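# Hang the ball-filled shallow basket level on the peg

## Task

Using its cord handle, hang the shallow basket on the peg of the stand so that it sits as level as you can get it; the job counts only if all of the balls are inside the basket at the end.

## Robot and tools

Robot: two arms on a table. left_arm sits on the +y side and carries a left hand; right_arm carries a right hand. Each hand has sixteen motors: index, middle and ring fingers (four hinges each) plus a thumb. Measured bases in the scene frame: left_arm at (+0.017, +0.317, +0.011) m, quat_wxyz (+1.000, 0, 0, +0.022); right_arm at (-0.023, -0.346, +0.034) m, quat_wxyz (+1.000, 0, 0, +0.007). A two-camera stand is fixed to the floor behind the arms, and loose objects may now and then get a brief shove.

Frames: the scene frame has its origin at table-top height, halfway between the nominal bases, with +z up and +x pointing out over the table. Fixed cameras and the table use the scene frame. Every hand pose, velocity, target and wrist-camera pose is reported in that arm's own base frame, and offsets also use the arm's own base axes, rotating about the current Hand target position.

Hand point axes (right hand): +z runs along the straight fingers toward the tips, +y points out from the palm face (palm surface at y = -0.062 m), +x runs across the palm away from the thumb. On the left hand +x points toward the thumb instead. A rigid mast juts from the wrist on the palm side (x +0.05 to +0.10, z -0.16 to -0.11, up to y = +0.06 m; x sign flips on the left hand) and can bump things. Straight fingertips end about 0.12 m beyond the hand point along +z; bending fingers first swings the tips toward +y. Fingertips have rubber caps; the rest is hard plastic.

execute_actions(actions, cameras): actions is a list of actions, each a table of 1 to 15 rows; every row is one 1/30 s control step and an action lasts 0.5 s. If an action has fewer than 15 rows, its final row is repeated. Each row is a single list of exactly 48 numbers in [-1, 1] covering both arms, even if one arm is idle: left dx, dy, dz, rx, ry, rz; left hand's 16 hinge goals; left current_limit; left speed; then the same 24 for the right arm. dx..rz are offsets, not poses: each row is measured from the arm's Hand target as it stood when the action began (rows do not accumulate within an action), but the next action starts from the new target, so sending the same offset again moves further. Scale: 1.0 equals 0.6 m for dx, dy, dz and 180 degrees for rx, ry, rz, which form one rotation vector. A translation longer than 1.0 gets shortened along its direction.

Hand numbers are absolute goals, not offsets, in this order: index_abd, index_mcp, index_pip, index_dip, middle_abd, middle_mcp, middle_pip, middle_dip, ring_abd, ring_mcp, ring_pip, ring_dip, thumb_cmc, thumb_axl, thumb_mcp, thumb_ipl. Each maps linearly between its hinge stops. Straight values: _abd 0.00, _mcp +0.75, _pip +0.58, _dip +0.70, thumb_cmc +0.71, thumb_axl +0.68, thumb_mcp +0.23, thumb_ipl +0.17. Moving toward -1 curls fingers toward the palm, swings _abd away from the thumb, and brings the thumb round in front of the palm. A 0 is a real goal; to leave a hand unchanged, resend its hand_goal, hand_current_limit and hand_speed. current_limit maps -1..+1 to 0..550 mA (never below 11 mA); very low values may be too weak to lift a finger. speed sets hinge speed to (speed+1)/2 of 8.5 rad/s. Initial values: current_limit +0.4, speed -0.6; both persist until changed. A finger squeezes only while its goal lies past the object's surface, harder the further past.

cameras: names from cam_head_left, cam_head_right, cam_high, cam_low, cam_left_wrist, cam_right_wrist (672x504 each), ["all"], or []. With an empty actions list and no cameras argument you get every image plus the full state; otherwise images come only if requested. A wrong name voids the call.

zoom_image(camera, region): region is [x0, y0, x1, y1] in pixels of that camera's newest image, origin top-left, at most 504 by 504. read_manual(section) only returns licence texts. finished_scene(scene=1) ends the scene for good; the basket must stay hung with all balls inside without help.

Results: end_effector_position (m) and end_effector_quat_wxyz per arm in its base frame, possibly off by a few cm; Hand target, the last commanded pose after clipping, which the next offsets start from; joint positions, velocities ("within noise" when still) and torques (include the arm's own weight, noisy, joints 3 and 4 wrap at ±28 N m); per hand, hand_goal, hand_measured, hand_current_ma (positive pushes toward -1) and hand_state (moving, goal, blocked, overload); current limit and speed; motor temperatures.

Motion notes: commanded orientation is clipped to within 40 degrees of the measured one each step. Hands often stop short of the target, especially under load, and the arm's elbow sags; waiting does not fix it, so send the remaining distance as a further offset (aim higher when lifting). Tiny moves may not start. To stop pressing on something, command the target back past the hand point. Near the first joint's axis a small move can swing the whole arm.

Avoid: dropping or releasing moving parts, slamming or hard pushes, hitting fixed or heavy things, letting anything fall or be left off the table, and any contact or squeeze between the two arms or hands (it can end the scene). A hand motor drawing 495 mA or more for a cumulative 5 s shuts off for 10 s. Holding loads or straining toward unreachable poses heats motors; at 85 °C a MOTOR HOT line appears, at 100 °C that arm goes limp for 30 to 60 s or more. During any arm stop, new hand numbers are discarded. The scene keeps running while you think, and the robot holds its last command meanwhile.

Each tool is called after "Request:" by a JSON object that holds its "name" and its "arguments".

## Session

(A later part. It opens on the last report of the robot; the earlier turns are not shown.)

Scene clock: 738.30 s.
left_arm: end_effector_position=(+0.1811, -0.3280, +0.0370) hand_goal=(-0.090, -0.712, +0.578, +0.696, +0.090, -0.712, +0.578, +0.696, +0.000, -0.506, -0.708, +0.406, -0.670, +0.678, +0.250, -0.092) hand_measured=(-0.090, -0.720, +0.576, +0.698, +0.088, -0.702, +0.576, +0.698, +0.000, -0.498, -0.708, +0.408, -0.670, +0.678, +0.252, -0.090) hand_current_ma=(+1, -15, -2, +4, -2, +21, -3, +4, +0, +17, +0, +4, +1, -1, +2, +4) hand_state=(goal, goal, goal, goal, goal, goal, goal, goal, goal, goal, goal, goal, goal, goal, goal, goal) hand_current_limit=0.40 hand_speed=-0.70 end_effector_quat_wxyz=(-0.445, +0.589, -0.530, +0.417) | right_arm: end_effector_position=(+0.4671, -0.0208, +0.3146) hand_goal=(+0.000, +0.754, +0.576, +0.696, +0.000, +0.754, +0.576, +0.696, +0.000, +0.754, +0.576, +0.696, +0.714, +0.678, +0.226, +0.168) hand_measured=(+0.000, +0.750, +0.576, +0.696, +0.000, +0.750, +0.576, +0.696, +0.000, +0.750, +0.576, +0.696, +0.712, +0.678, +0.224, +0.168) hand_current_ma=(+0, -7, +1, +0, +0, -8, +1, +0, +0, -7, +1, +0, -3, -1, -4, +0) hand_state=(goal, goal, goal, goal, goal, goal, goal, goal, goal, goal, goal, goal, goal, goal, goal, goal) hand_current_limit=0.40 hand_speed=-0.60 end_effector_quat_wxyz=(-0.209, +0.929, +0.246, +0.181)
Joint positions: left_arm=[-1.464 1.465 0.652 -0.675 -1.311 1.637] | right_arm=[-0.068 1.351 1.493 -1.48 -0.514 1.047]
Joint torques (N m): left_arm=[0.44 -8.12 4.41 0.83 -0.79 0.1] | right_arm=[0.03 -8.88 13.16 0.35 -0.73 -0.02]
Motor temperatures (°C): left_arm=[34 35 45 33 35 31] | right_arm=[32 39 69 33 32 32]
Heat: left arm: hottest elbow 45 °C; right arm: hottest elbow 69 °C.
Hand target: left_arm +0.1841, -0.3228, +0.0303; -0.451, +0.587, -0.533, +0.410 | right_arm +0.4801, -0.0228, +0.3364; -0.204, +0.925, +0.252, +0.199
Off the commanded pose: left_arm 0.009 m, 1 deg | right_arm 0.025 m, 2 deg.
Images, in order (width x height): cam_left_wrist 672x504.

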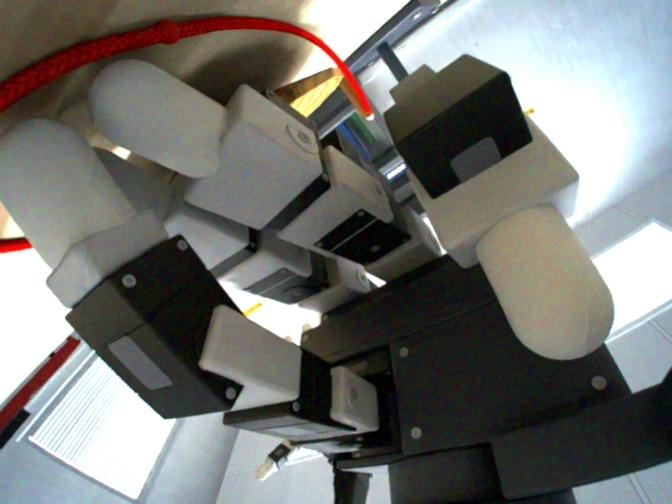

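Request:
{"name": "execute_actions", "arguments": {"actions": [], "cameras": ["cam_head_left", "cam_head_right", "cam_high", "cam_low"]}}

Request:
{"name": "zoom_image", "arguments": {"camera": "cam_head_right", "region": [310, 340, 410, 420]}}

Request:
{"name": "zoom_image", "arguments": {"camera": "cam_head_left", "region": [310, 340, 410, 420]}}

Request:
{"name": "zoom_image", "arguments": {"camera": "cam_high", "region": [400, 220, 480, 300]}}

Request:
{"name": "zoom_image", "arguments": {"camera": "cam_low", "region": [390, 250, 450, 300]}}

Scene clock: 753.10 s.
left_arm: end_effector_position=(+0.1811, -0.3280, +0.0370) hand_goal=(-0.090, -0.712, +0.578, +0.696, +0.090, -0.712, +0.578, +0.696, +0.000, -0.506, -0.708, +0.406, -0.670, +0.678, +0.250, -0.092) hand_measured=(-0.090, -0.720, +0.576, +0.698, +0.088, -0.702, +0.576, +0.698, +0.000, -0.498, -0.708, +0.408, -0.670, +0.678, +0.252, -0.090) hand_current_ma=(+1, -15, -2, +4, -2, +21, -3, +4, +0, +17, +0, +4, +1, -1, +2, +4) hand_state=(goal, goal, goal, goal, goal, goal, goal, goal, goal, goal, goal, goal, goal, goal, goal, goal) hand_current_limit=0.40 hand_speed=-0.70 end_effector_quat_wxyz=(-0.445, +0.589, -0.530, +0.417) | right_arm: end_effector_position=(+0.4671, -0.0208, +0.3146) hand_goal=(+0.000, +0.754, +0.576, +0.696, +0.000, +0.754, +0.576, +0.696, +0.000, +0.754, +0.576, +0.696, +0.714, +0.678, +0.226, +0.168) hand_measured=(+0.000, +0.750, +0.576, +0.696, +0.000, +0.750, +0.576, +0.696, +0.000, +0.750, +0.576, +0.696, +0.712, +0.678, +0.224, +0.168) hand_current_ma=(+0, -7, +1, +0, +0, -8, +1, +0, +0, -7, +1, +0, -3, -1, -4, +0) hand_state=(goal, goal, goal, goal, goal, goal, goal, goal, goal, goal, goal, goal, goal, goal, goal, goal) hand_current_limit=0.40 hand_speed=-0.60 end_effector_quat_wxyz=(-0.209, +0.929, +0.246, +0.181)
Joint positions: left_arm=[-1.464 1.465 0.652 -0.675 -1.311 1.637] | right_arm=[-0.068 1.351 1.493 -1.48 -0.514 1.047]
Joint velocities: within noise
Joint torques (N m): left_arm=[0.21 -8.23 4.44 0.75 -0.81 0.07] | right_arm=[0.03 -9 13.15 0.29 -0.74 -0.02]
Motor temperatures (°C): left_arm=[34 35 45 33 35 31] | right_arm=[32 39 69 33 32 32]
Heat: left arm: hottest elbow 45 °C; right arm: hottest elbow 69 °C.
Hand target: left_arm +0.1841, -0.3228, +0.0303; -0.451, +0.587, -0.533, +0.410 | right_arm +0.4801, -0.0228, +0.3364; -0.204, +0.925, +0.252, +0.199
Off the commanded pose: left_arm 0.009 m, 1 deg | right_arm 0.025 m, 2 deg.
Images, in order (width x height): cam_head_left 672x504, cam_head_right 672x504, cam_high 672x504, cam_low 672x504.

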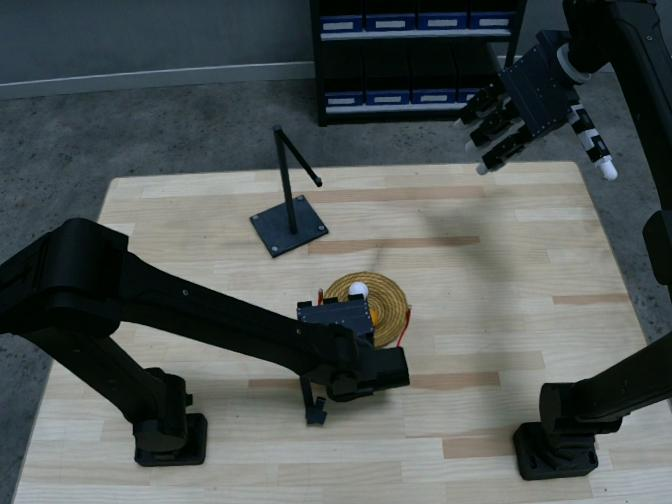

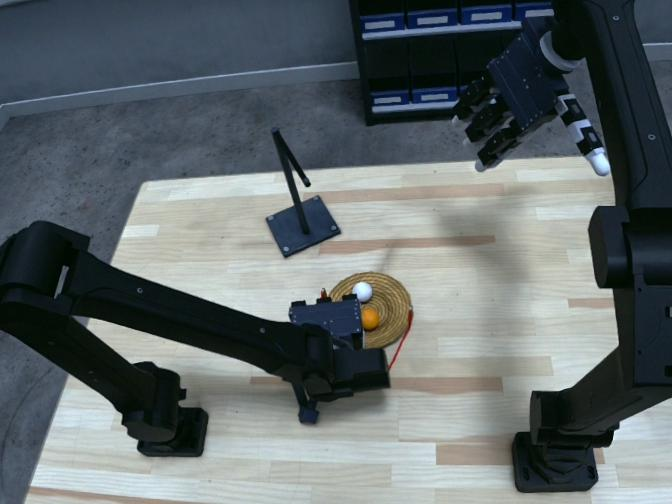

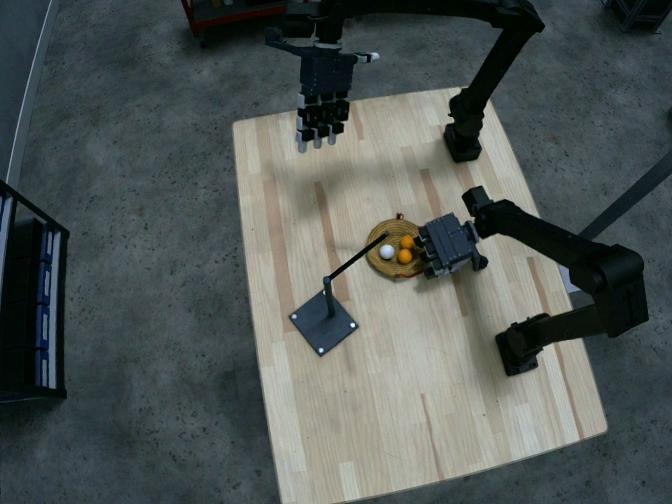

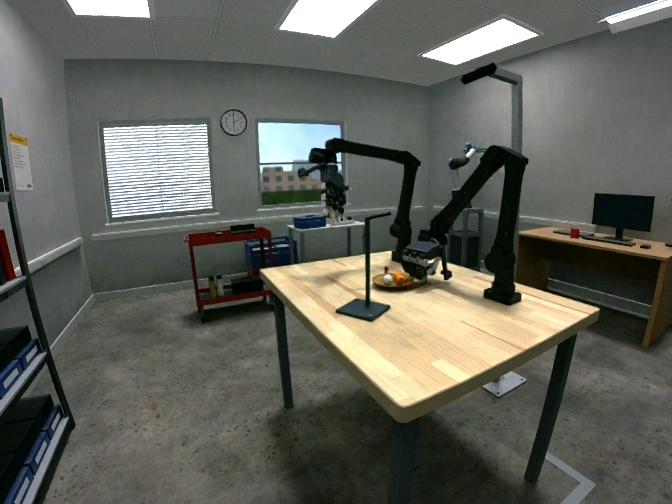

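Scaled by 5.040 from the camera's 672x504 image, which has a finer 960x720 frame.

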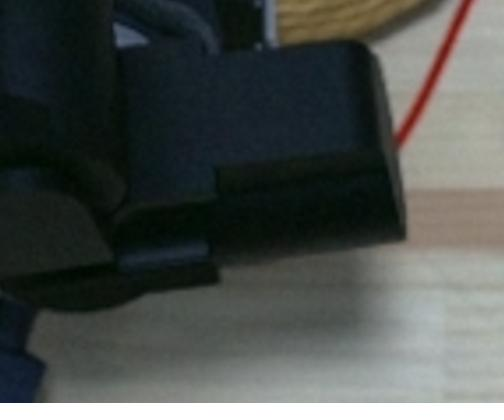

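Scaled by 5.040 from the camera's 672x504 image, which has a finer 960x720 frame.

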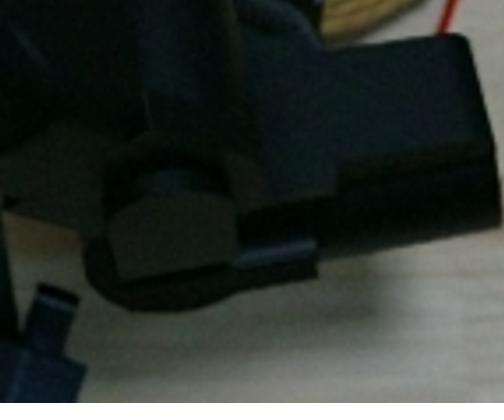

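Scaled by 6.300 from the camera's 672x504 image, which has a finer 960x720 frame.

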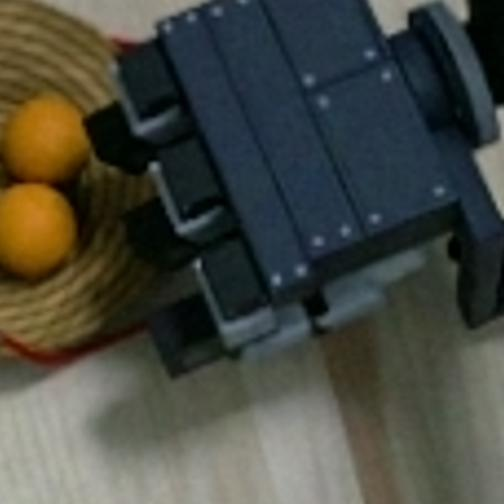

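Scaled by 8.400 from the camera's 672x504 image, which has a finer 960x720 frame.

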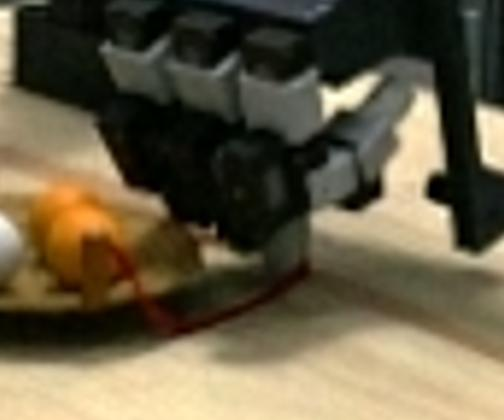

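Request:
{"name": "execute_actions", "arguments": {"actions": [[[0,0,0,0,0,0,-0.09,-0.712,0.577,0.696,0.09,-0.712,0.577,0.696,0,-0.507,-0.708,0.406,-0.671,0.677,0.15,-0.092,0.4,-0.7,0,0,0,0,0,0,0,0.754,0.576,0.696,0,0.754,0.576,0.696,0,0.754,0.576,0.696,0.714,0.678,0.226,0.168,0.4,-0.6]]], "cameras": ["cam_left_wrist", "cam_low"]}}

Request:
{"name": "zoom_image", "arguments": {"camera": "cam_low", "region": [390, 250, 450, 300]}}

Scene clock: 761.67 s.
left_arm: end_effector_position=(+0.1811, -0.3280, +0.0370) hand_goal=(-0.090, -0.712, +0.578, +0.696, +0.090, -0.712, +0.578, +0.696, +0.000, -0.506, -0.708, +0.406, -0.670, +0.678, +0.150, -0.092) hand_measured=(-0.090, -0.716, +0.576, +0.698, +0.088, -0.702, +0.580, +0.698, +0.000, -0.498, -0.708, +0.408, -0.670, +0.678, +0.206, -0.078) hand_current_ma=(+1, -7, -1, +4, -2, +22, +4, +4, +0, +17, +0, +4, +1, -1, +248, +45) hand_state=(goal, goal, goal, goal, goal, goal, goal, goal, goal, goal, goal, goal, goal, goal, blocked, goal) hand_current_limit=0.40 hand_speed=-0.70 end_effector_quat_wxyz=(-0.445, +0.589, -0.530, +0.417) | right_arm: end_effector_position=(+0.4671, -0.0208, +0.3146) hand_goal=(+0.000, +0.754, +0.576, +0.696, +0.000, +0.754, +0.576, +0.696, +0.000, +0.754, +0.576, +0.696, +0.714, +0.678, +0.226, +0.168) hand_measured=(+0.000, +0.750, +0.576, +0.696, +0.000, +0.750, +0.576, +0.696, +0.000, +0.750, +0.576, +0.696, +0.712, +0.678, +0.224, +0.168) hand_current_ma=(+0, -7, +1, +0, +0, -8, +1, +0, +0, -7, +1, +0, -3, -1, -4, +0) hand_state=(goal, goal, goal, goal, goal, goal, goal, goal, goal, goal, goal, goal, goal, goal, goal, goal) hand_current_limit=0.40 hand_speed=-0.60 end_effector_quat_wxyz=(-0.209, +0.929, +0.246, +0.181)
Joint positions: left_arm=[-1.464 1.465 0.652 -0.675 -1.311 1.637] | right_arm=[-0.068 1.351 1.493 -1.48 -0.514 1.047]
Joint torques (N m): left_arm=[0.21 -7.88 4.41 0.7 -0.78 0.08] | right_arm=[-0.09 -9.05 13.12 0.27 -0.74 -0.01]
Motor temperatures (°C): left_arm=[34 35 44 33 35 31] | right_arm=[32 39 69 33 32 32]
Heat: left arm: hottest elbow 44 °C; right arm: hottest elbow 69 °C.
Hand target: left_arm +0.1841, -0.3228, +0.0303; -0.451, +0.587, -0.533, +0.410 | right_arm +0.4801, -0.0228, +0.3364; -0.204, +0.925, +0.252, +0.199
Off the commanded pose: left_arm 0.009 m, 1 deg | right_arm 0.025 m, 2 deg.
Images, in order (width x height): cam_low 672x504, cam_left_wrist 672x504.

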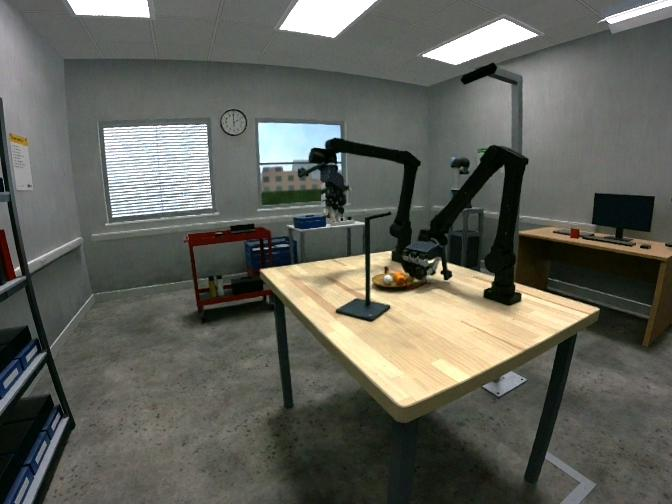

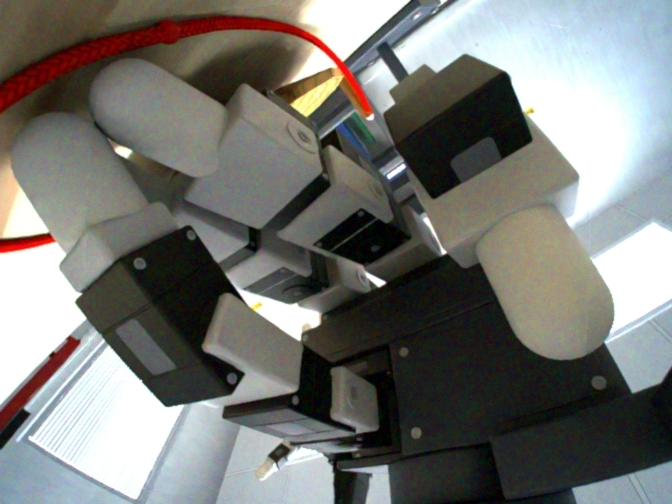

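Scaled by 8.400 from the camera's 672x504 image, which has a finer 960x720 frame.

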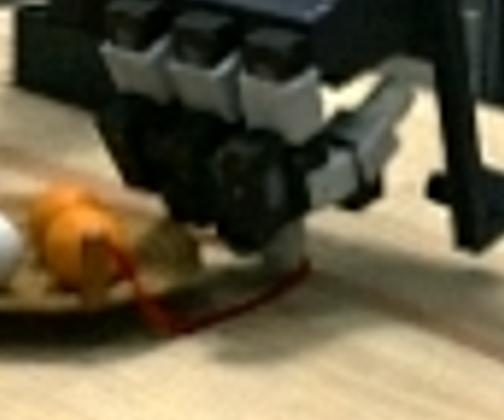

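Request:
{"name": "execute_actions", "arguments": {"actions": [[[0,0,0.007,0,0,0,-0.09,-0.712,0.577,0.696,0.09,-0.712,0.577,0.696,0,-0.507,-0.708,0.406,-0.671,0.677,0.562,-0.092,0.4,-0.6,0,0,0,0,0,0,0,0.754,0.576,0.696,0,0.754,0.576,0.696,0,0.754,0.576,0.696,0.714,0.678,0.226,0.168,0.4,-0.6]],[[-0.041,-0.0035,0,0,0,0,-0.09,-0.712,0.577,0.696,0.09,-0.712,0.577,0.696,0,-0.507,-0.708,0.406,-0.671,0.677,0.562,-0.092,0.4,-0.6,0,0,0,0,0,0,0,0.754,0.576,0.696,0,0.754,0.576,0.696,0,0.754,0.576,0.696,0.714,0.678,0.226,0.168,0.4,-0.6]]], "cameras": ["cam_left_wrist", "cam_low", "cam_head_left", "cam_head_right"]}}

Request:
{"name": "zoom_image", "arguments": {"camera": "cam_low", "region": [390, 250, 450, 300]}}

Request:
{"name": "zoom_image", "arguments": {"camera": "cam_head_right", "region": [280, 260, 440, 420]}}

Scene clock: 793.37 s.
left_arm: end_effector_position=(+0.1621, -0.3095, +0.0312) hand_goal=(-0.090, -0.712, +0.578, +0.696, +0.090, -0.712, +0.578, +0.696, +0.000, -0.506, -0.708, +0.406, -0.670, +0.678, +0.562, -0.092) hand_measured=(-0.090, -0.718, +0.574, +0.694, +0.090, -0.712, +0.578, +0.696, +0.000, -0.498, -0.708, +0.408, -0.670, +0.678, +0.554, -0.090) hand_current_ma=(-1, -12, -6, -2, +0, -1, -1, +0, +0, +16, +0, +4, +1, -1, -20, +3) hand_state=(goal, goal, goal, goal, goal, goal, goal, goal, goal, goal, goal, goal, goal, goal, goal, goal) hand_current_limit=0.40 hand_speed=-0.60 end_effector_quat_wxyz=(-0.456, +0.583, -0.537, +0.406) | right_arm: end_effector_position=(+0.4671, -0.0208, +0.3146) hand_goal=(+0.000, +0.754, +0.576, +0.696, +0.000, +0.754, +0.576, +0.696, +0.000, +0.754, +0.576, +0.696, +0.714, +0.678, +0.226, +0.168) hand_measured=(+0.000, +0.750, +0.576, +0.696, +0.000, +0.750, +0.576, +0.696, +0.000, +0.750, +0.576, +0.696, +0.712, +0.678, +0.224, +0.168) hand_current_ma=(+0, -7, +1, +0, +0, -8, +1, +0, +0, -7, +1, +0, -3, -1, -4, +0) hand_state=(goal, goal, goal, goal, goal, goal, goal, goal, goal, goal, goal, goal, goal, goal, goal, goal) hand_current_limit=0.40 hand_speed=-0.60 end_effector_quat_wxyz=(-0.209, +0.929, +0.246, +0.181)
Joint positions: left_arm=[-1.521 1.493 0.66 -0.923 -1.308 1.397] | right_arm=[-0.068 1.351 1.493 -1.48 -0.514 1.047]
Joint torques (N m): left_arm=[-1.14 -7.77 7.15 -0.53 -0.62 -0.11] | right_arm=[-0.15 -8.76 13.09 0.28 -0.75 -0.01]
Motor temperatures (°C): left_arm=[34 35 44 33 35 31] | right_arm=[32 39 69 33 32 32]
Heat: left arm: hottest elbow 44 °C; right arm: hottest elbow 69 °C.
Hand target: left_arm +0.1595, -0.3247, +0.0344; -0.452, +0.587, -0.533, +0.409 | right_arm +0.4801, -0.0228, +0.3364; -0.204, +0.925, +0.252, +0.199
Off the commanded pose: left_arm 0.016 m, 1 deg | right_arm 0.025 m, 2 deg.
Images, in order (width x height): cam_head_left 672x504, cam_head_right 672x504, cam_low 672x504, cam_left_wrist 672x504.

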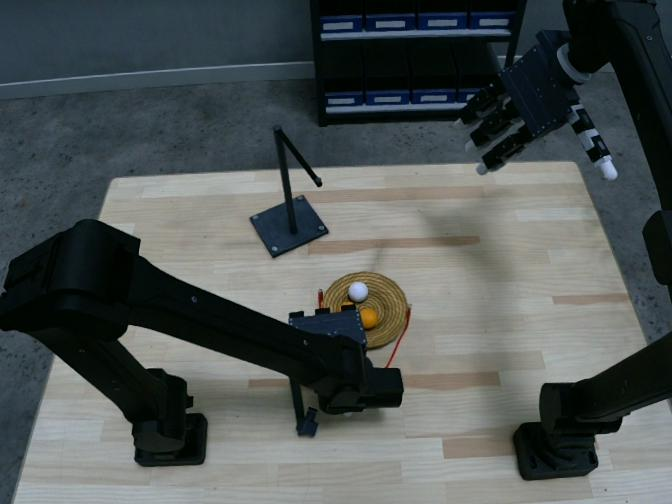

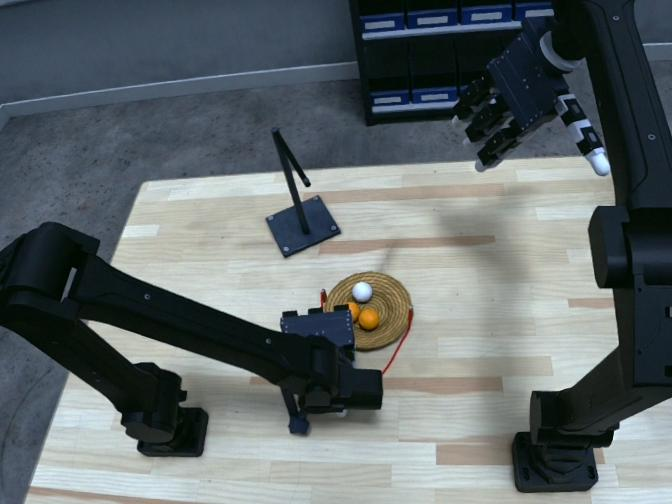

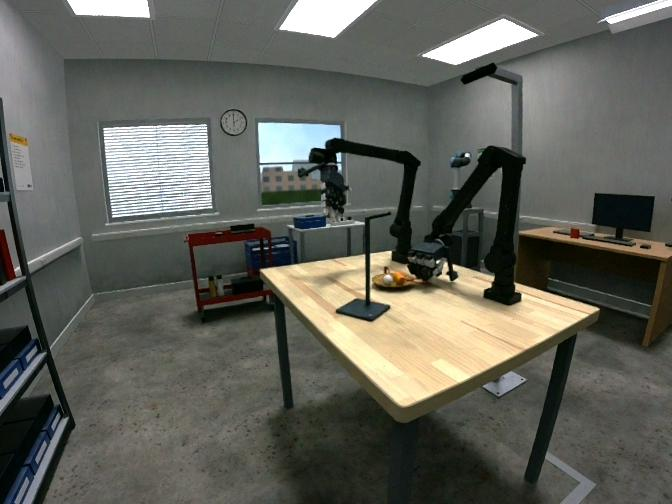

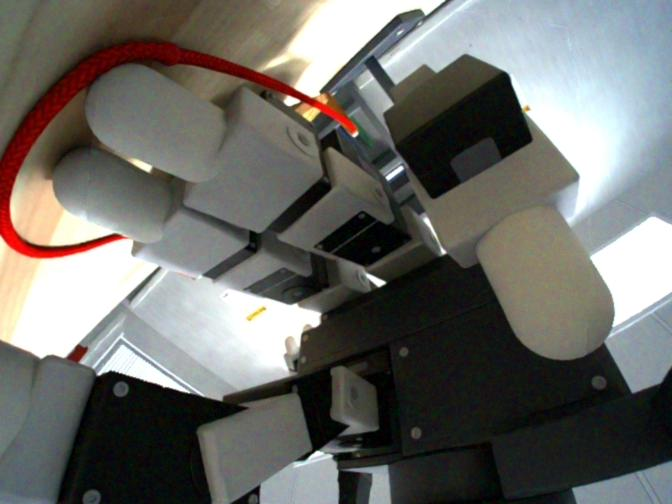

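Scaled by 8.400 from the camera's 672x504 image, which has a finer 960x720 frame.

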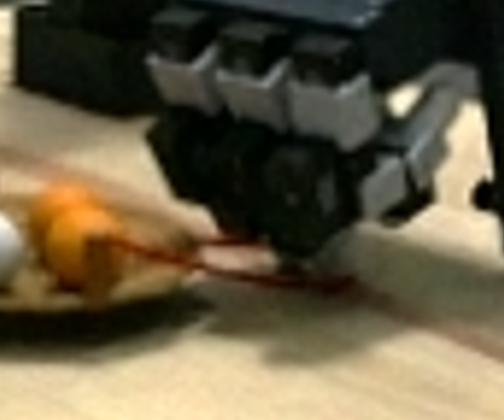

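Scaled by 3.150 from the camera's 672x504 image, which has a finer 960x720 frame.

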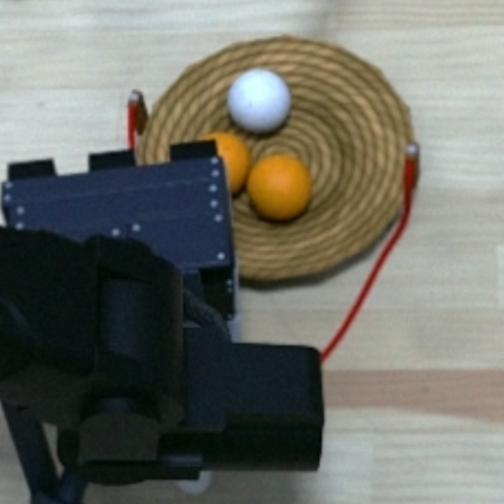

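Request:
{"name": "execute_actions", "arguments": {"actions": [[[-0.019,0.006,0,0,0,0,-0.09,-0.712,0.577,0.696,0.09,-0.712,0.577,0.696,0,-0.507,-0.708,0.406,-0.671,0.677,0.562,-0.092,0.4,-0.6,0,0,0,0,0,0,0,0.754,0.576,0.696,0,0.754,0.576,0.696,0,0.754,0.576,0.696,0.714,0.678,0.226,0.168,0.4,-0.6]]], "cameras": ["cam_left_wrist", "cam_low", "cam_high", "cam_head_right"]}}

Request:
{"name": "zoom_image", "arguments": {"camera": "cam_high", "region": [360, 190, 500, 300]}}

Request:
{"name": "zoom_image", "arguments": {"camera": "cam_head_right", "region": [280, 260, 440, 420]}}

Request:
{"name": "zoom_image", "arguments": {"camera": "cam_low", "region": [370, 240, 460, 310]}}

Scene clock: 812.13 s.
left_arm: end_effector_position=(+0.1523, -0.3055, +0.0316) hand_goal=(-0.090, -0.712, +0.578, +0.696, +0.090, -0.712, +0.578, +0.696, +0.000, -0.506, -0.708, +0.406, -0.670, +0.678, +0.562, -0.092) hand_measured=(-0.092, -0.714, +0.576, +0.694, +0.090, -0.710, +0.578, +0.696, +0.000, -0.498, -0.708, +0.408, -0.670, +0.678, +0.554, -0.090) hand_current_ma=(-2, -3, -4, -2, +0, +5, -1, +0, +0, +16, +0, +4, +1, -1, -20, +3) hand_state=(goal, goal, goal, goal, goal, goal, goal, goal, goal, goal, goal, goal, goal, goal, goal, goal) hand_current_limit=0.40 hand_speed=-0.60 end_effector_quat_wxyz=(-0.459, +0.584, -0.534, +0.405) | right_arm: end_effector_position=(+0.4671, -0.0208, +0.3146) hand_goal=(+0.000, +0.754, +0.576, +0.696, +0.000, +0.754, +0.576, +0.696, +0.000, +0.754, +0.576, +0.696, +0.714, +0.678, +0.226, +0.168) hand_measured=(+0.000, +0.750, +0.576, +0.696, +0.000, +0.750, +0.576, +0.696, +0.000, +0.750, +0.576, +0.696, +0.712, +0.678, +0.224, +0.168) hand_current_ma=(+0, -7, +1, +0, +0, -8, +1, +0, +0, -7, +1, +0, -3, -1, -4, +0) hand_state=(goal, goal, goal, goal, goal, goal, goal, goal, goal, goal, goal, goal, goal, goal, goal, goal) hand_current_limit=0.40 hand_speed=-0.60 end_effector_quat_wxyz=(-0.209, +0.929, +0.246, +0.181)
Joint positions: left_arm=[-1.555 1.517 0.677 -1.064 -1.301 1.243] | right_arm=[-0.068 1.351 1.493 -1.48 -0.514 1.047]
Joint torques (N m): left_arm=[-1.55 -8.06 6.97 -0.85 -0.5 -0.11] | right_arm=[0.15 -9 13.18 0.28 -0.74 -0.01]
Motor temperatures (°C): left_arm=[34 35 46 33 35 31] | right_arm=[32 39 70 33 32 32]
Heat: left arm: hottest elbow 46 °C; right arm: hottest elbow 70 °C.
Hand target: left_arm +0.1481, -0.3213, +0.0344; -0.451, +0.587, -0.533, +0.410 | right_arm +0.4801, -0.0228, +0.3364; -0.204, +0.925, +0.252, +0.199
Off the commanded pose: left_arm 0.016 m, 1 deg | right_arm 0.025 m, 2 deg.
Images, in order (width x height): cam_head_right 672x504, cam_high 672x504, cam_low 672x504, cam_left_wrist 672x504.

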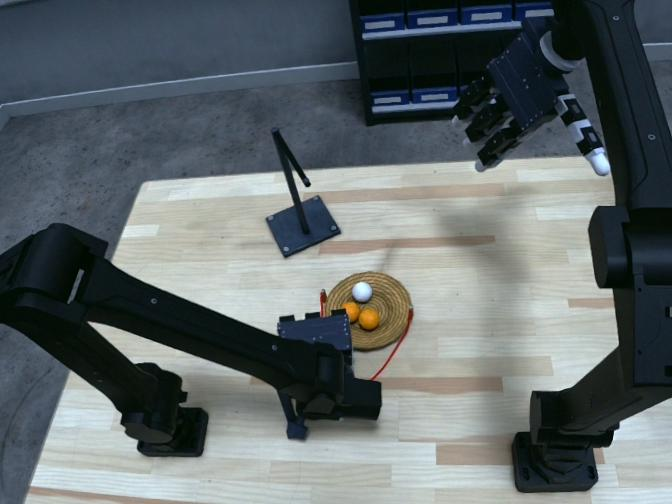

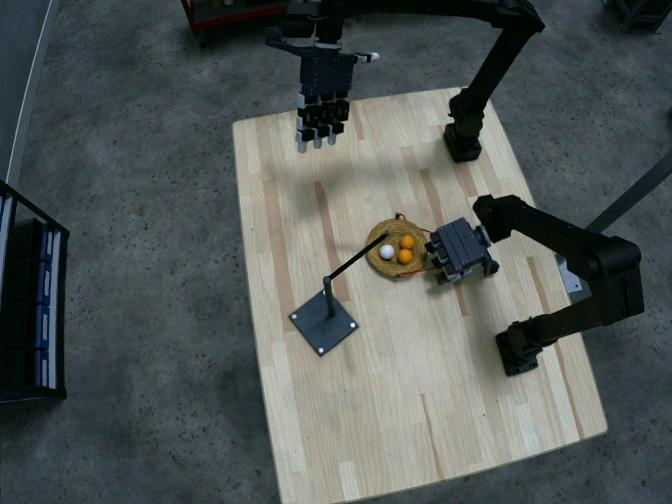

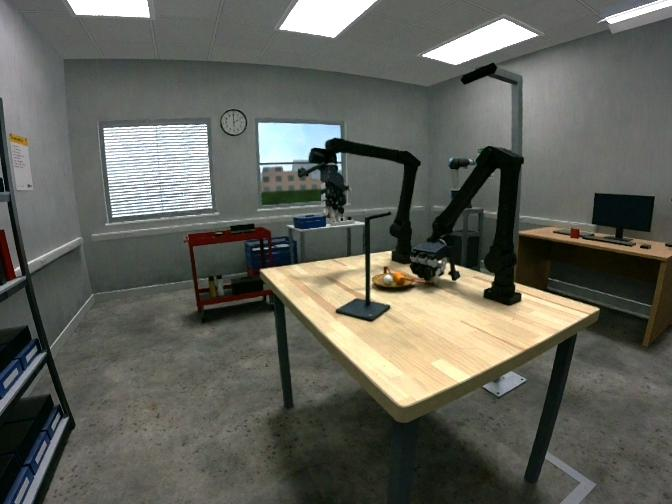

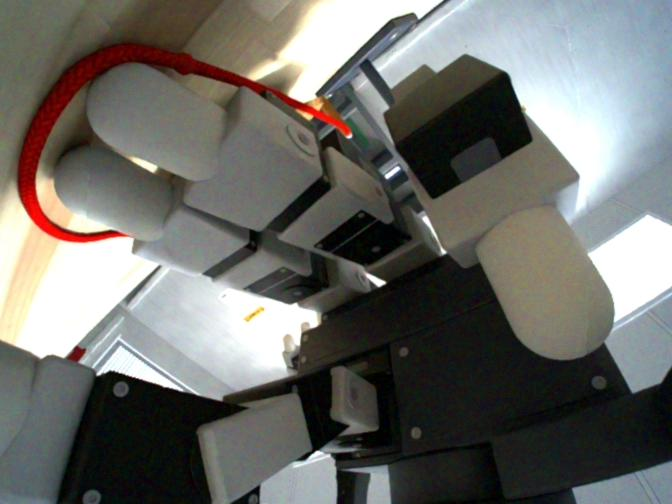

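Scaled by 3.600 from the camera's 672x504 image, which has a finer 960x720 frame.

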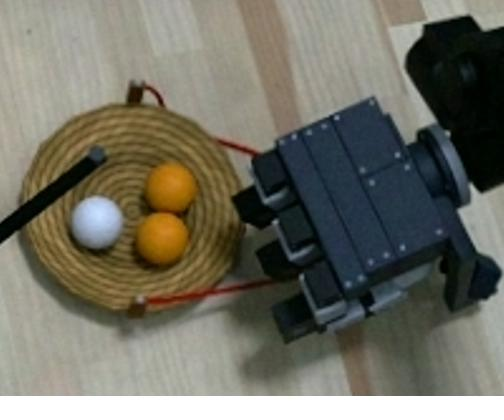

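Scaled by 3.150 from the camera's 672x504 image, which has a finer 960x720 frame.

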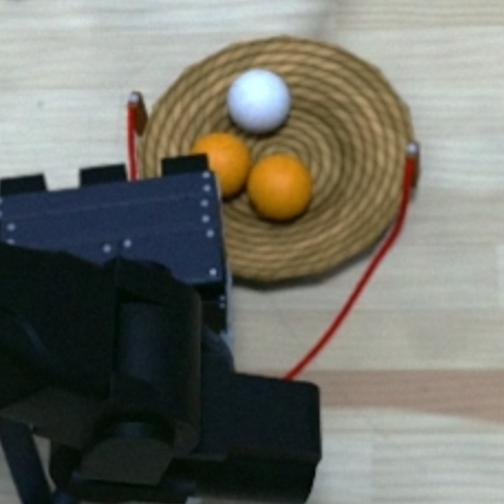

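Scaled by 5.600 from the camera's 672x504 image, which has a finer 960x720 frame.

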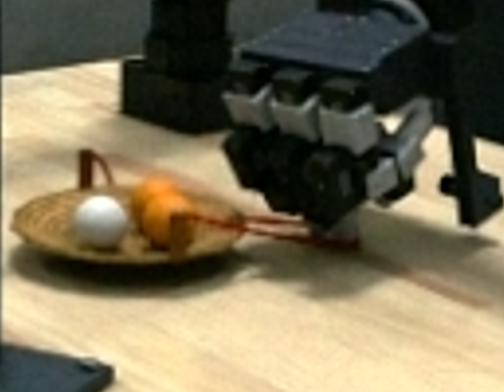

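Request:
{"name": "execute_actions", "arguments": {"actions": [[[-0.02,0.003,0,0,0,0,-0.09,-0.712,0.577,0.696,0.09,-0.712,0.577,0.696,0,-0.507,-0.708,0.406,-0.671,0.677,0.562,-0.092,0.4,-0.6,0,0,0,0,0,0,0,0.754,0.576,0.696,0,0.754,0.576,0.696,0,0.754,0.576,0.696,0.714,0.678,0.226,0.168,0.4,-0.6]]], "cameras": ["cam_left_wrist", "cam_low", "cam_high", "cam_head_right"]}}

Request:
{"name": "zoom_image", "arguments": {"camera": "cam_high", "region": [360, 190, 500, 300]}}

Request:
{"name": "zoom_image", "arguments": {"camera": "cam_head_right", "region": [280, 260, 440, 420]}}

Request:
{"name": "zoom_image", "arguments": {"camera": "cam_low", "region": [370, 240, 460, 310]}}

Scene clock: 827.97 s.
left_arm: end_effector_position=(+0.1404, -0.3037, +0.0314) hand_goal=(-0.090, -0.712, +0.578, +0.696, +0.090, -0.712, +0.578, +0.696, +0.000, -0.506, -0.708, +0.406, -0.670, +0.678, +0.562, -0.092) hand_measured=(-0.092, -0.714, +0.576, +0.694, +0.090, -0.708, +0.578, +0.696, +0.000, -0.498, -0.708, +0.408, -0.670, +0.678, +0.554, -0.090) hand_current_ma=(-4, -2, -3, -2, +0, +6, -1, +0, +0, +16, +0, +4, +1, -1, -20, +3) hand_state=(goal, goal, goal, goal, goal, goal, goal, goal, goal, goal, goal, goal, goal, goal, goal, goal) hand_current_limit=0.40 hand_speed=-0.60 end_effector_quat_wxyz=(-0.459, +0.583, -0.535, +0.404) | right_arm: end_effector_position=(+0.4671, -0.0208, +0.3146) hand_goal=(+0.000, +0.754, +0.576, +0.696, +0.000, +0.754, +0.576, +0.696, +0.000, +0.754, +0.576, +0.696, +0.714, +0.678, +0.226, +0.168) hand_measured=(+0.000, +0.750, +0.576, +0.696, +0.000, +0.750, +0.576, +0.696, +0.000, +0.750, +0.576, +0.696, +0.712, +0.678, +0.224, +0.168) hand_current_ma=(+0, -7, +1, +0, +0, -8, +1, +0, +0, -7, +1, +0, -3, -1, -4, +0) hand_state=(goal, goal, goal, goal, goal, goal, goal, goal, goal, goal, goal, goal, goal, goal, goal, goal) hand_current_limit=0.40 hand_speed=-0.60 end_effector_quat_wxyz=(-0.209, +0.929, +0.246, +0.181)
Joint positions: left_arm=[-1.594 1.543 0.693 -1.18 -1.285 1.114] | right_arm=[-0.068 1.351 1.493 -1.48 -0.514 1.047]
Joint torques (N m): left_arm=[-1.44 -8.18 6.79 -1.09 -0.51 -0.13] | right_arm=[-0.03 -8.88 13.12 0.32 -0.75 -0.03]
Motor temperatures (°C): left_arm=[34 35 47 33 34 31] | right_arm=[32 39 70 33 32 32]
Heat: left arm: hottest elbow 47 °C; right arm: hottest elbow 70 °C.
Hand target: left_arm +0.1361, -0.3193, +0.0344; -0.451, +0.587, -0.533, +0.409 | right_arm +0.4801, -0.0228, +0.3364; -0.204, +0.925, +0.252, +0.199
Off the commanded pose: left_arm 0.017 m, 1 deg | right_arm 0.025 m, 2 deg.
Images, in order (width x height): cam_head_right 672x504, cam_high 672x504, cam_low 672x504, cam_left_wrist 672x504.

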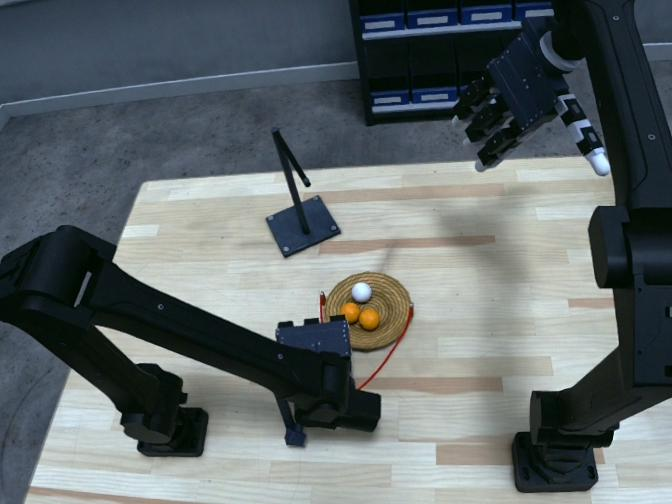

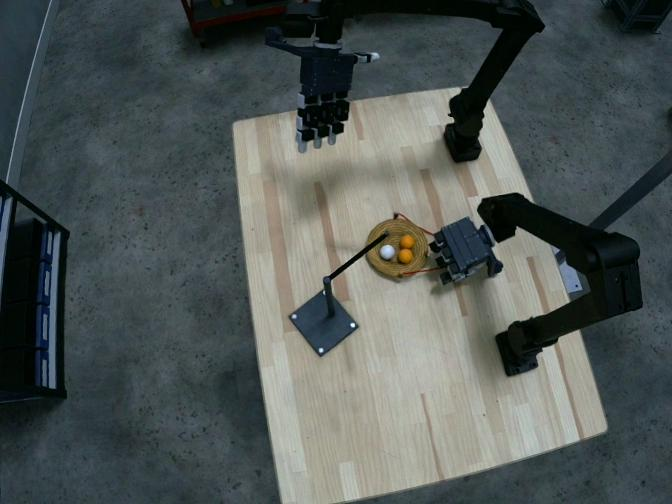

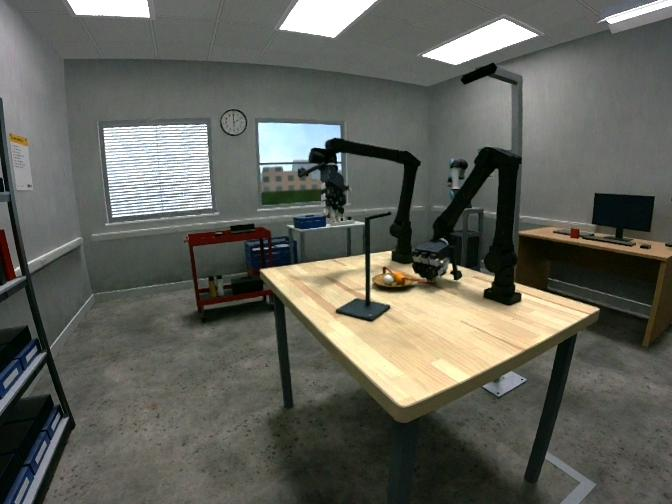

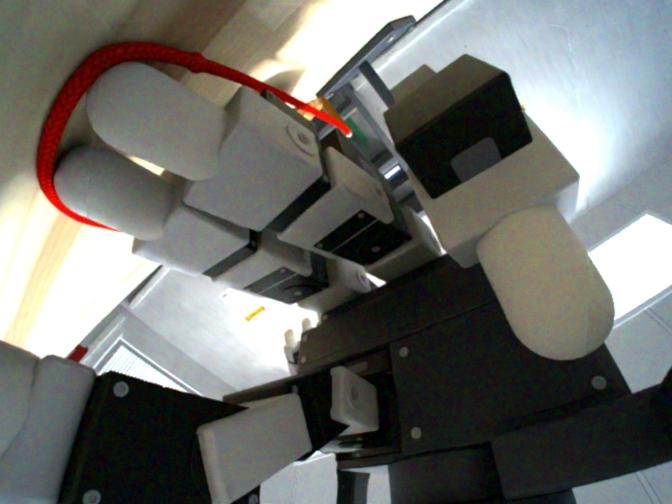

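Scaled by 3.600 from the camera's 672x504 image, which has a finer 960x720 frame.

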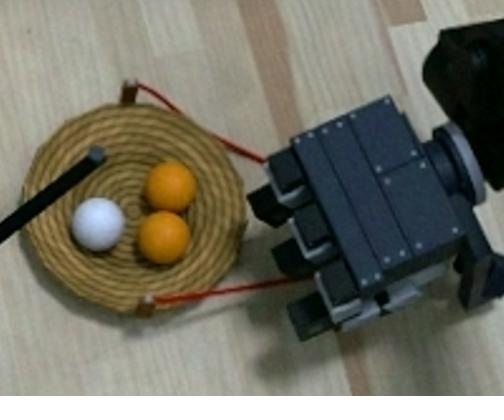

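Scaled by 3.150 from the camera's 672x504 image, which has a finer 960x720 frame.

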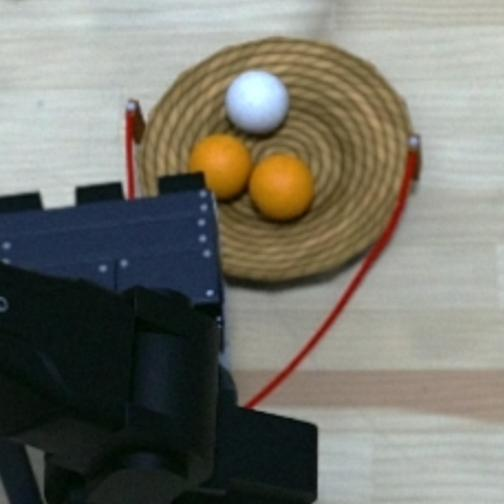

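Scaled by 5.600 from the camera's 672x504 image, which has a finer 960x720 frame.

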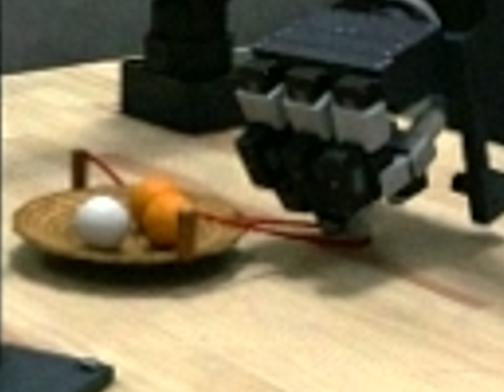

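Request:
{"name": "execute_actions", "arguments": {"actions": [[[-0.006,0,0,0,0,0,-0.09,-0.712,0.577,0.696,0.09,-0.712,0.577,0.696,0,-0.507,-0.708,0.406,-0.671,0.677,0.36,-0.092,0.4,-0.7,0,0,0,0,0,0,0,0.754,0.576,0.696,0,0.754,0.576,0.696,0,0.754,0.576,0.696,0.714,0.678,0.226,0.168,0.4,-0.6]],[[0,0,0,0,0,0,-0.09,-0.712,0.577,0.696,0.09,-0.712,0.577,0.696,0,-0.507,-0.708,0.406,-0.671,0.677,0.2,-0.092,0.4,-0.7,0,0,0,0,0,0,0,0.754,0.576,0.696,0,0.754,0.576,0.696,0,0.754,0.576,0.696,0.714,0.678,0.226,0.168,0.4,-0.6]]], "cameras": ["cam_left_wrist"]}}

Request:
{"name": "zoom_image", "arguments": {"camera": "cam_left_wrist", "region": [0, 0, 300, 300]}}

Scene clock: 837.63 s.
left_arm: end_effector_position=(+0.1361, -0.3051, +0.0318) hand_goal=(-0.090, -0.712, +0.578, +0.696, +0.090, -0.712, +0.578, +0.696, +0.000, -0.506, -0.708, +0.406, -0.670, +0.678, +0.200, -0.092) hand_measured=(-0.092, -0.710, +0.578, +0.694, +0.090, -0.706, +0.578, +0.696, +0.000, -0.498, -0.708, +0.408, -0.672, +0.678, +0.224, -0.088) hand_current_ma=(-3, +3, -1, -2, +0, +10, +0, +0, +0, +16, +0, +4, -4, -1, +85, +9) hand_state=(goal, goal, goal, goal, goal, goal, goal, goal, goal, goal, goal, goal, goal, goal, blocked, goal) hand_current_limit=0.40 hand_speed=-0.70 end_effector_quat_wxyz=(-0.457, +0.584, -0.534, +0.405) | right_arm: end_effector_position=(+0.4671, -0.0208, +0.3146) hand_goal=(+0.000, +0.754, +0.576, +0.696, +0.000, +0.754, +0.576, +0.696, +0.000, +0.754, +0.576, +0.696, +0.714, +0.678, +0.226, +0.168) hand_measured=(+0.000, +0.750, +0.576, +0.696, +0.000, +0.750, +0.576, +0.696, +0.000, +0.750, +0.576, +0.696, +0.712, +0.678, +0.224, +0.168) hand_current_ma=(+0, -7, +1, +0, +0, -8, +1, +0, +0, -7, +1, +0, -3, -1, -4, +0) hand_state=(goal, goal, goal, goal, goal, goal, goal, goal, goal, goal, goal, goal, goal, goal, goal, goal) hand_current_limit=0.40 hand_speed=-0.60 end_effector_quat_wxyz=(-0.209, +0.929, +0.246, +0.181)
Joint positions: left_arm=[-1.608 1.552 0.702 -1.216 -1.278 1.073] | right_arm=[-0.068 1.351 1.493 -1.48 -0.514 1.047]
Joint torques (N m): left_arm=[-1.55 -7.94 6.63 -1.05 -0.56 -0.13] | right_arm=[0.03 -8.82 13.11 0.29 -0.74 -0.01]
Motor temperatures (°C): left_arm=[34 35 47 33 34 31] | right_arm=[32 39 70 33 32 32]
Heat: left arm: hottest elbow 47 °C; right arm: hottest elbow 70 °C.
Hand target: left_arm +0.1325, -0.3195, +0.0345; -0.451, +0.587, -0.533, +0.410 | right_arm +0.4801, -0.0228, +0.3364; -0.204, +0.925, +0.252, +0.199
Off the commanded pose: left_arm 0.015 m, 1 deg | right_arm 0.025 m, 2 deg.
Images, in order (width x height): cam_left_wrist 672x504.

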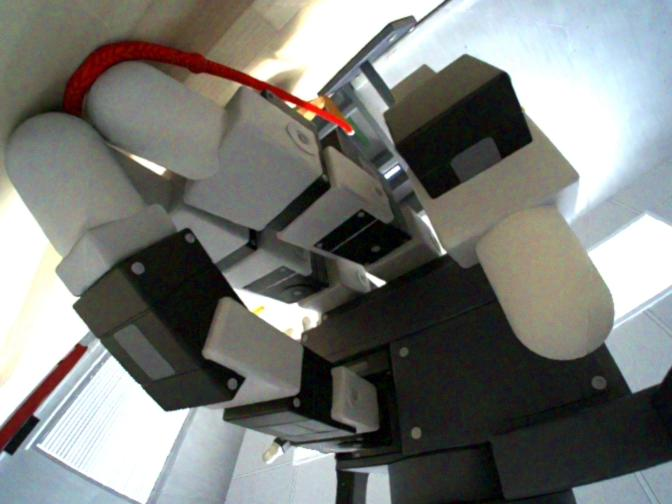

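Scaled by 1.680 from the camera's 672x504 image, which has a finer 960x720 frame.

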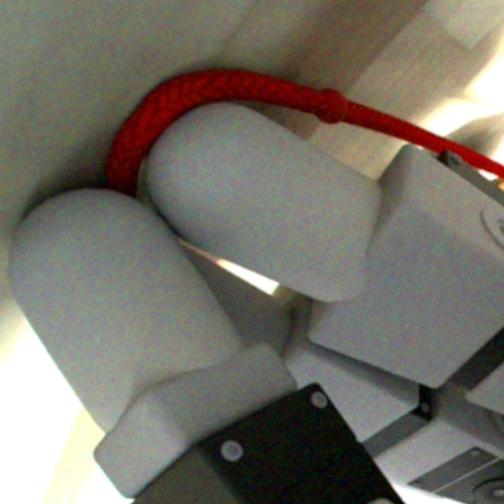

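Request:
{"name": "execute_actions", "arguments": {"actions": [[[0,0,0,0,0,0,-0.09,-0.78,0.55,0.69,0.09,-0.78,0.55,0.69,0,-0.507,-0.708,0.406,-0.671,0.677,0.06,-0.14,0.5,-0.7,0,0,0,0,0,0,0,0.754,0.576,0.696,0,0.754,0.576,0.696,0,0.754,0.576,0.696,0.714,0.678,0.226,0.168,0.4,-0.6]]], "cameras": ["cam_left_wrist"]}}

Request:
{"name": "zoom_image", "arguments": {"camera": "cam_left_wrist", "region": [0, 0, 300, 300]}}

Scene clock: 843.73 s.
left_arm: end_effector_position=(+0.1361, -0.3051, +0.0315) hand_goal=(-0.090, -0.780, +0.550, +0.690, +0.090, -0.780, +0.550, +0.690, +0.000, -0.506, -0.708, +0.406, -0.670, +0.678, +0.060, -0.140) hand_measured=(-0.092, -0.724, +0.564, +0.696, +0.092, -0.710, +0.576, +0.696, +0.000, -0.498, -0.708, +0.408, -0.672, +0.678, +0.222, -0.094) hand_current_ma=(-2, +191, +32, +10, +2, +256, +67, +13, +0, +16, +0, +4, -4, -1, +413, +200) hand_state=(goal, blocked, goal, goal, goal, blocked, blocked, goal, goal, goal, goal, goal, goal, goal, blocked, blocked) hand_current_limit=0.50 hand_speed=-0.70 end_effector_quat_wxyz=(-0.457, +0.584, -0.534, +0.405) | right_arm: end_effector_position=(+0.4671, -0.0208, +0.3146) hand_goal=(+0.000, +0.754, +0.576, +0.696, +0.000, +0.754, +0.576, +0.696, +0.000, +0.754, +0.576, +0.696, +0.714, +0.678, +0.226, +0.168) hand_measured=(+0.000, +0.750, +0.576, +0.696, +0.000, +0.750, +0.576, +0.696, +0.000, +0.750, +0.576, +0.696, +0.712, +0.678, +0.224, +0.168) hand_current_ma=(+0, -7, +1, +0, +0, -8, +1, +0, +0, -7, +1, +0, -3, -1, -4, +0) hand_state=(goal, goal, goal, goal, goal, goal, goal, goal, goal, goal, goal, goal, goal, goal, goal, goal) hand_current_limit=0.40 hand_speed=-0.60 end_effector_quat_wxyz=(-0.209, +0.929, +0.246, +0.181)
Joint positions: left_arm=[-1.608 1.553 0.702 -1.216 -1.278 1.073] | right_arm=[-0.068 1.351 1.493 -1.48 -0.514 1.047]
Joint torques (N m): left_arm=[-1.2 -8.12 6.64 -1.1 -0.57 -0.12] | right_arm=[-0.03 -8.94 13.14 0.28 -0.73 -0.02]
Motor temperatures (°C): left_arm=[34 35 47 33 34 31] | right_arm=[32 39 70 33 32 32]
Heat: left arm: hottest elbow 47 °C; right arm: hottest elbow 70 °C.
Hand target: left_arm +0.1325, -0.3195, +0.0344; -0.451, +0.587, -0.533, +0.409 | right_arm +0.4801, -0.0228, +0.3364; -0.204, +0.925, +0.252, +0.199
Off the commanded pose: left_arm 0.015 m, 1 deg | right_arm 0.025 m, 2 deg.
Images, in order (width x height): cam_left_wrist 672x504.

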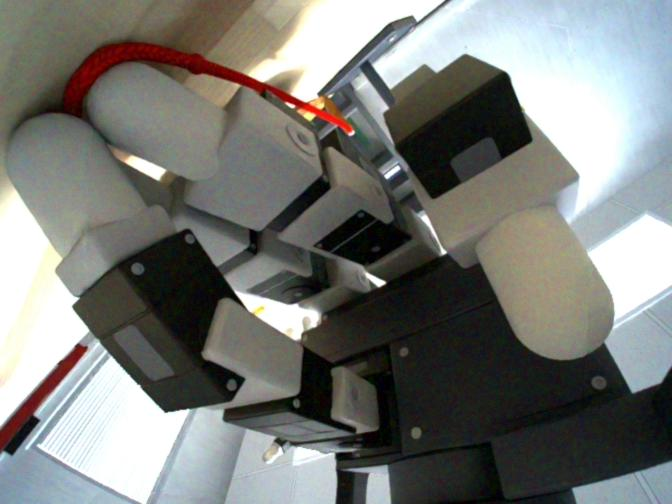

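Scaled by 1.680 from the camera's 672x504 image, which has a finer 960x720 frame.

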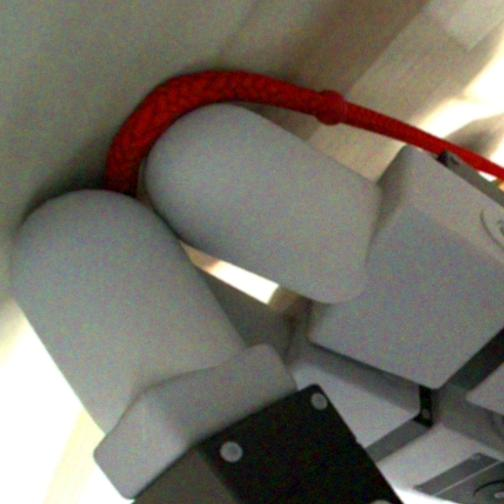

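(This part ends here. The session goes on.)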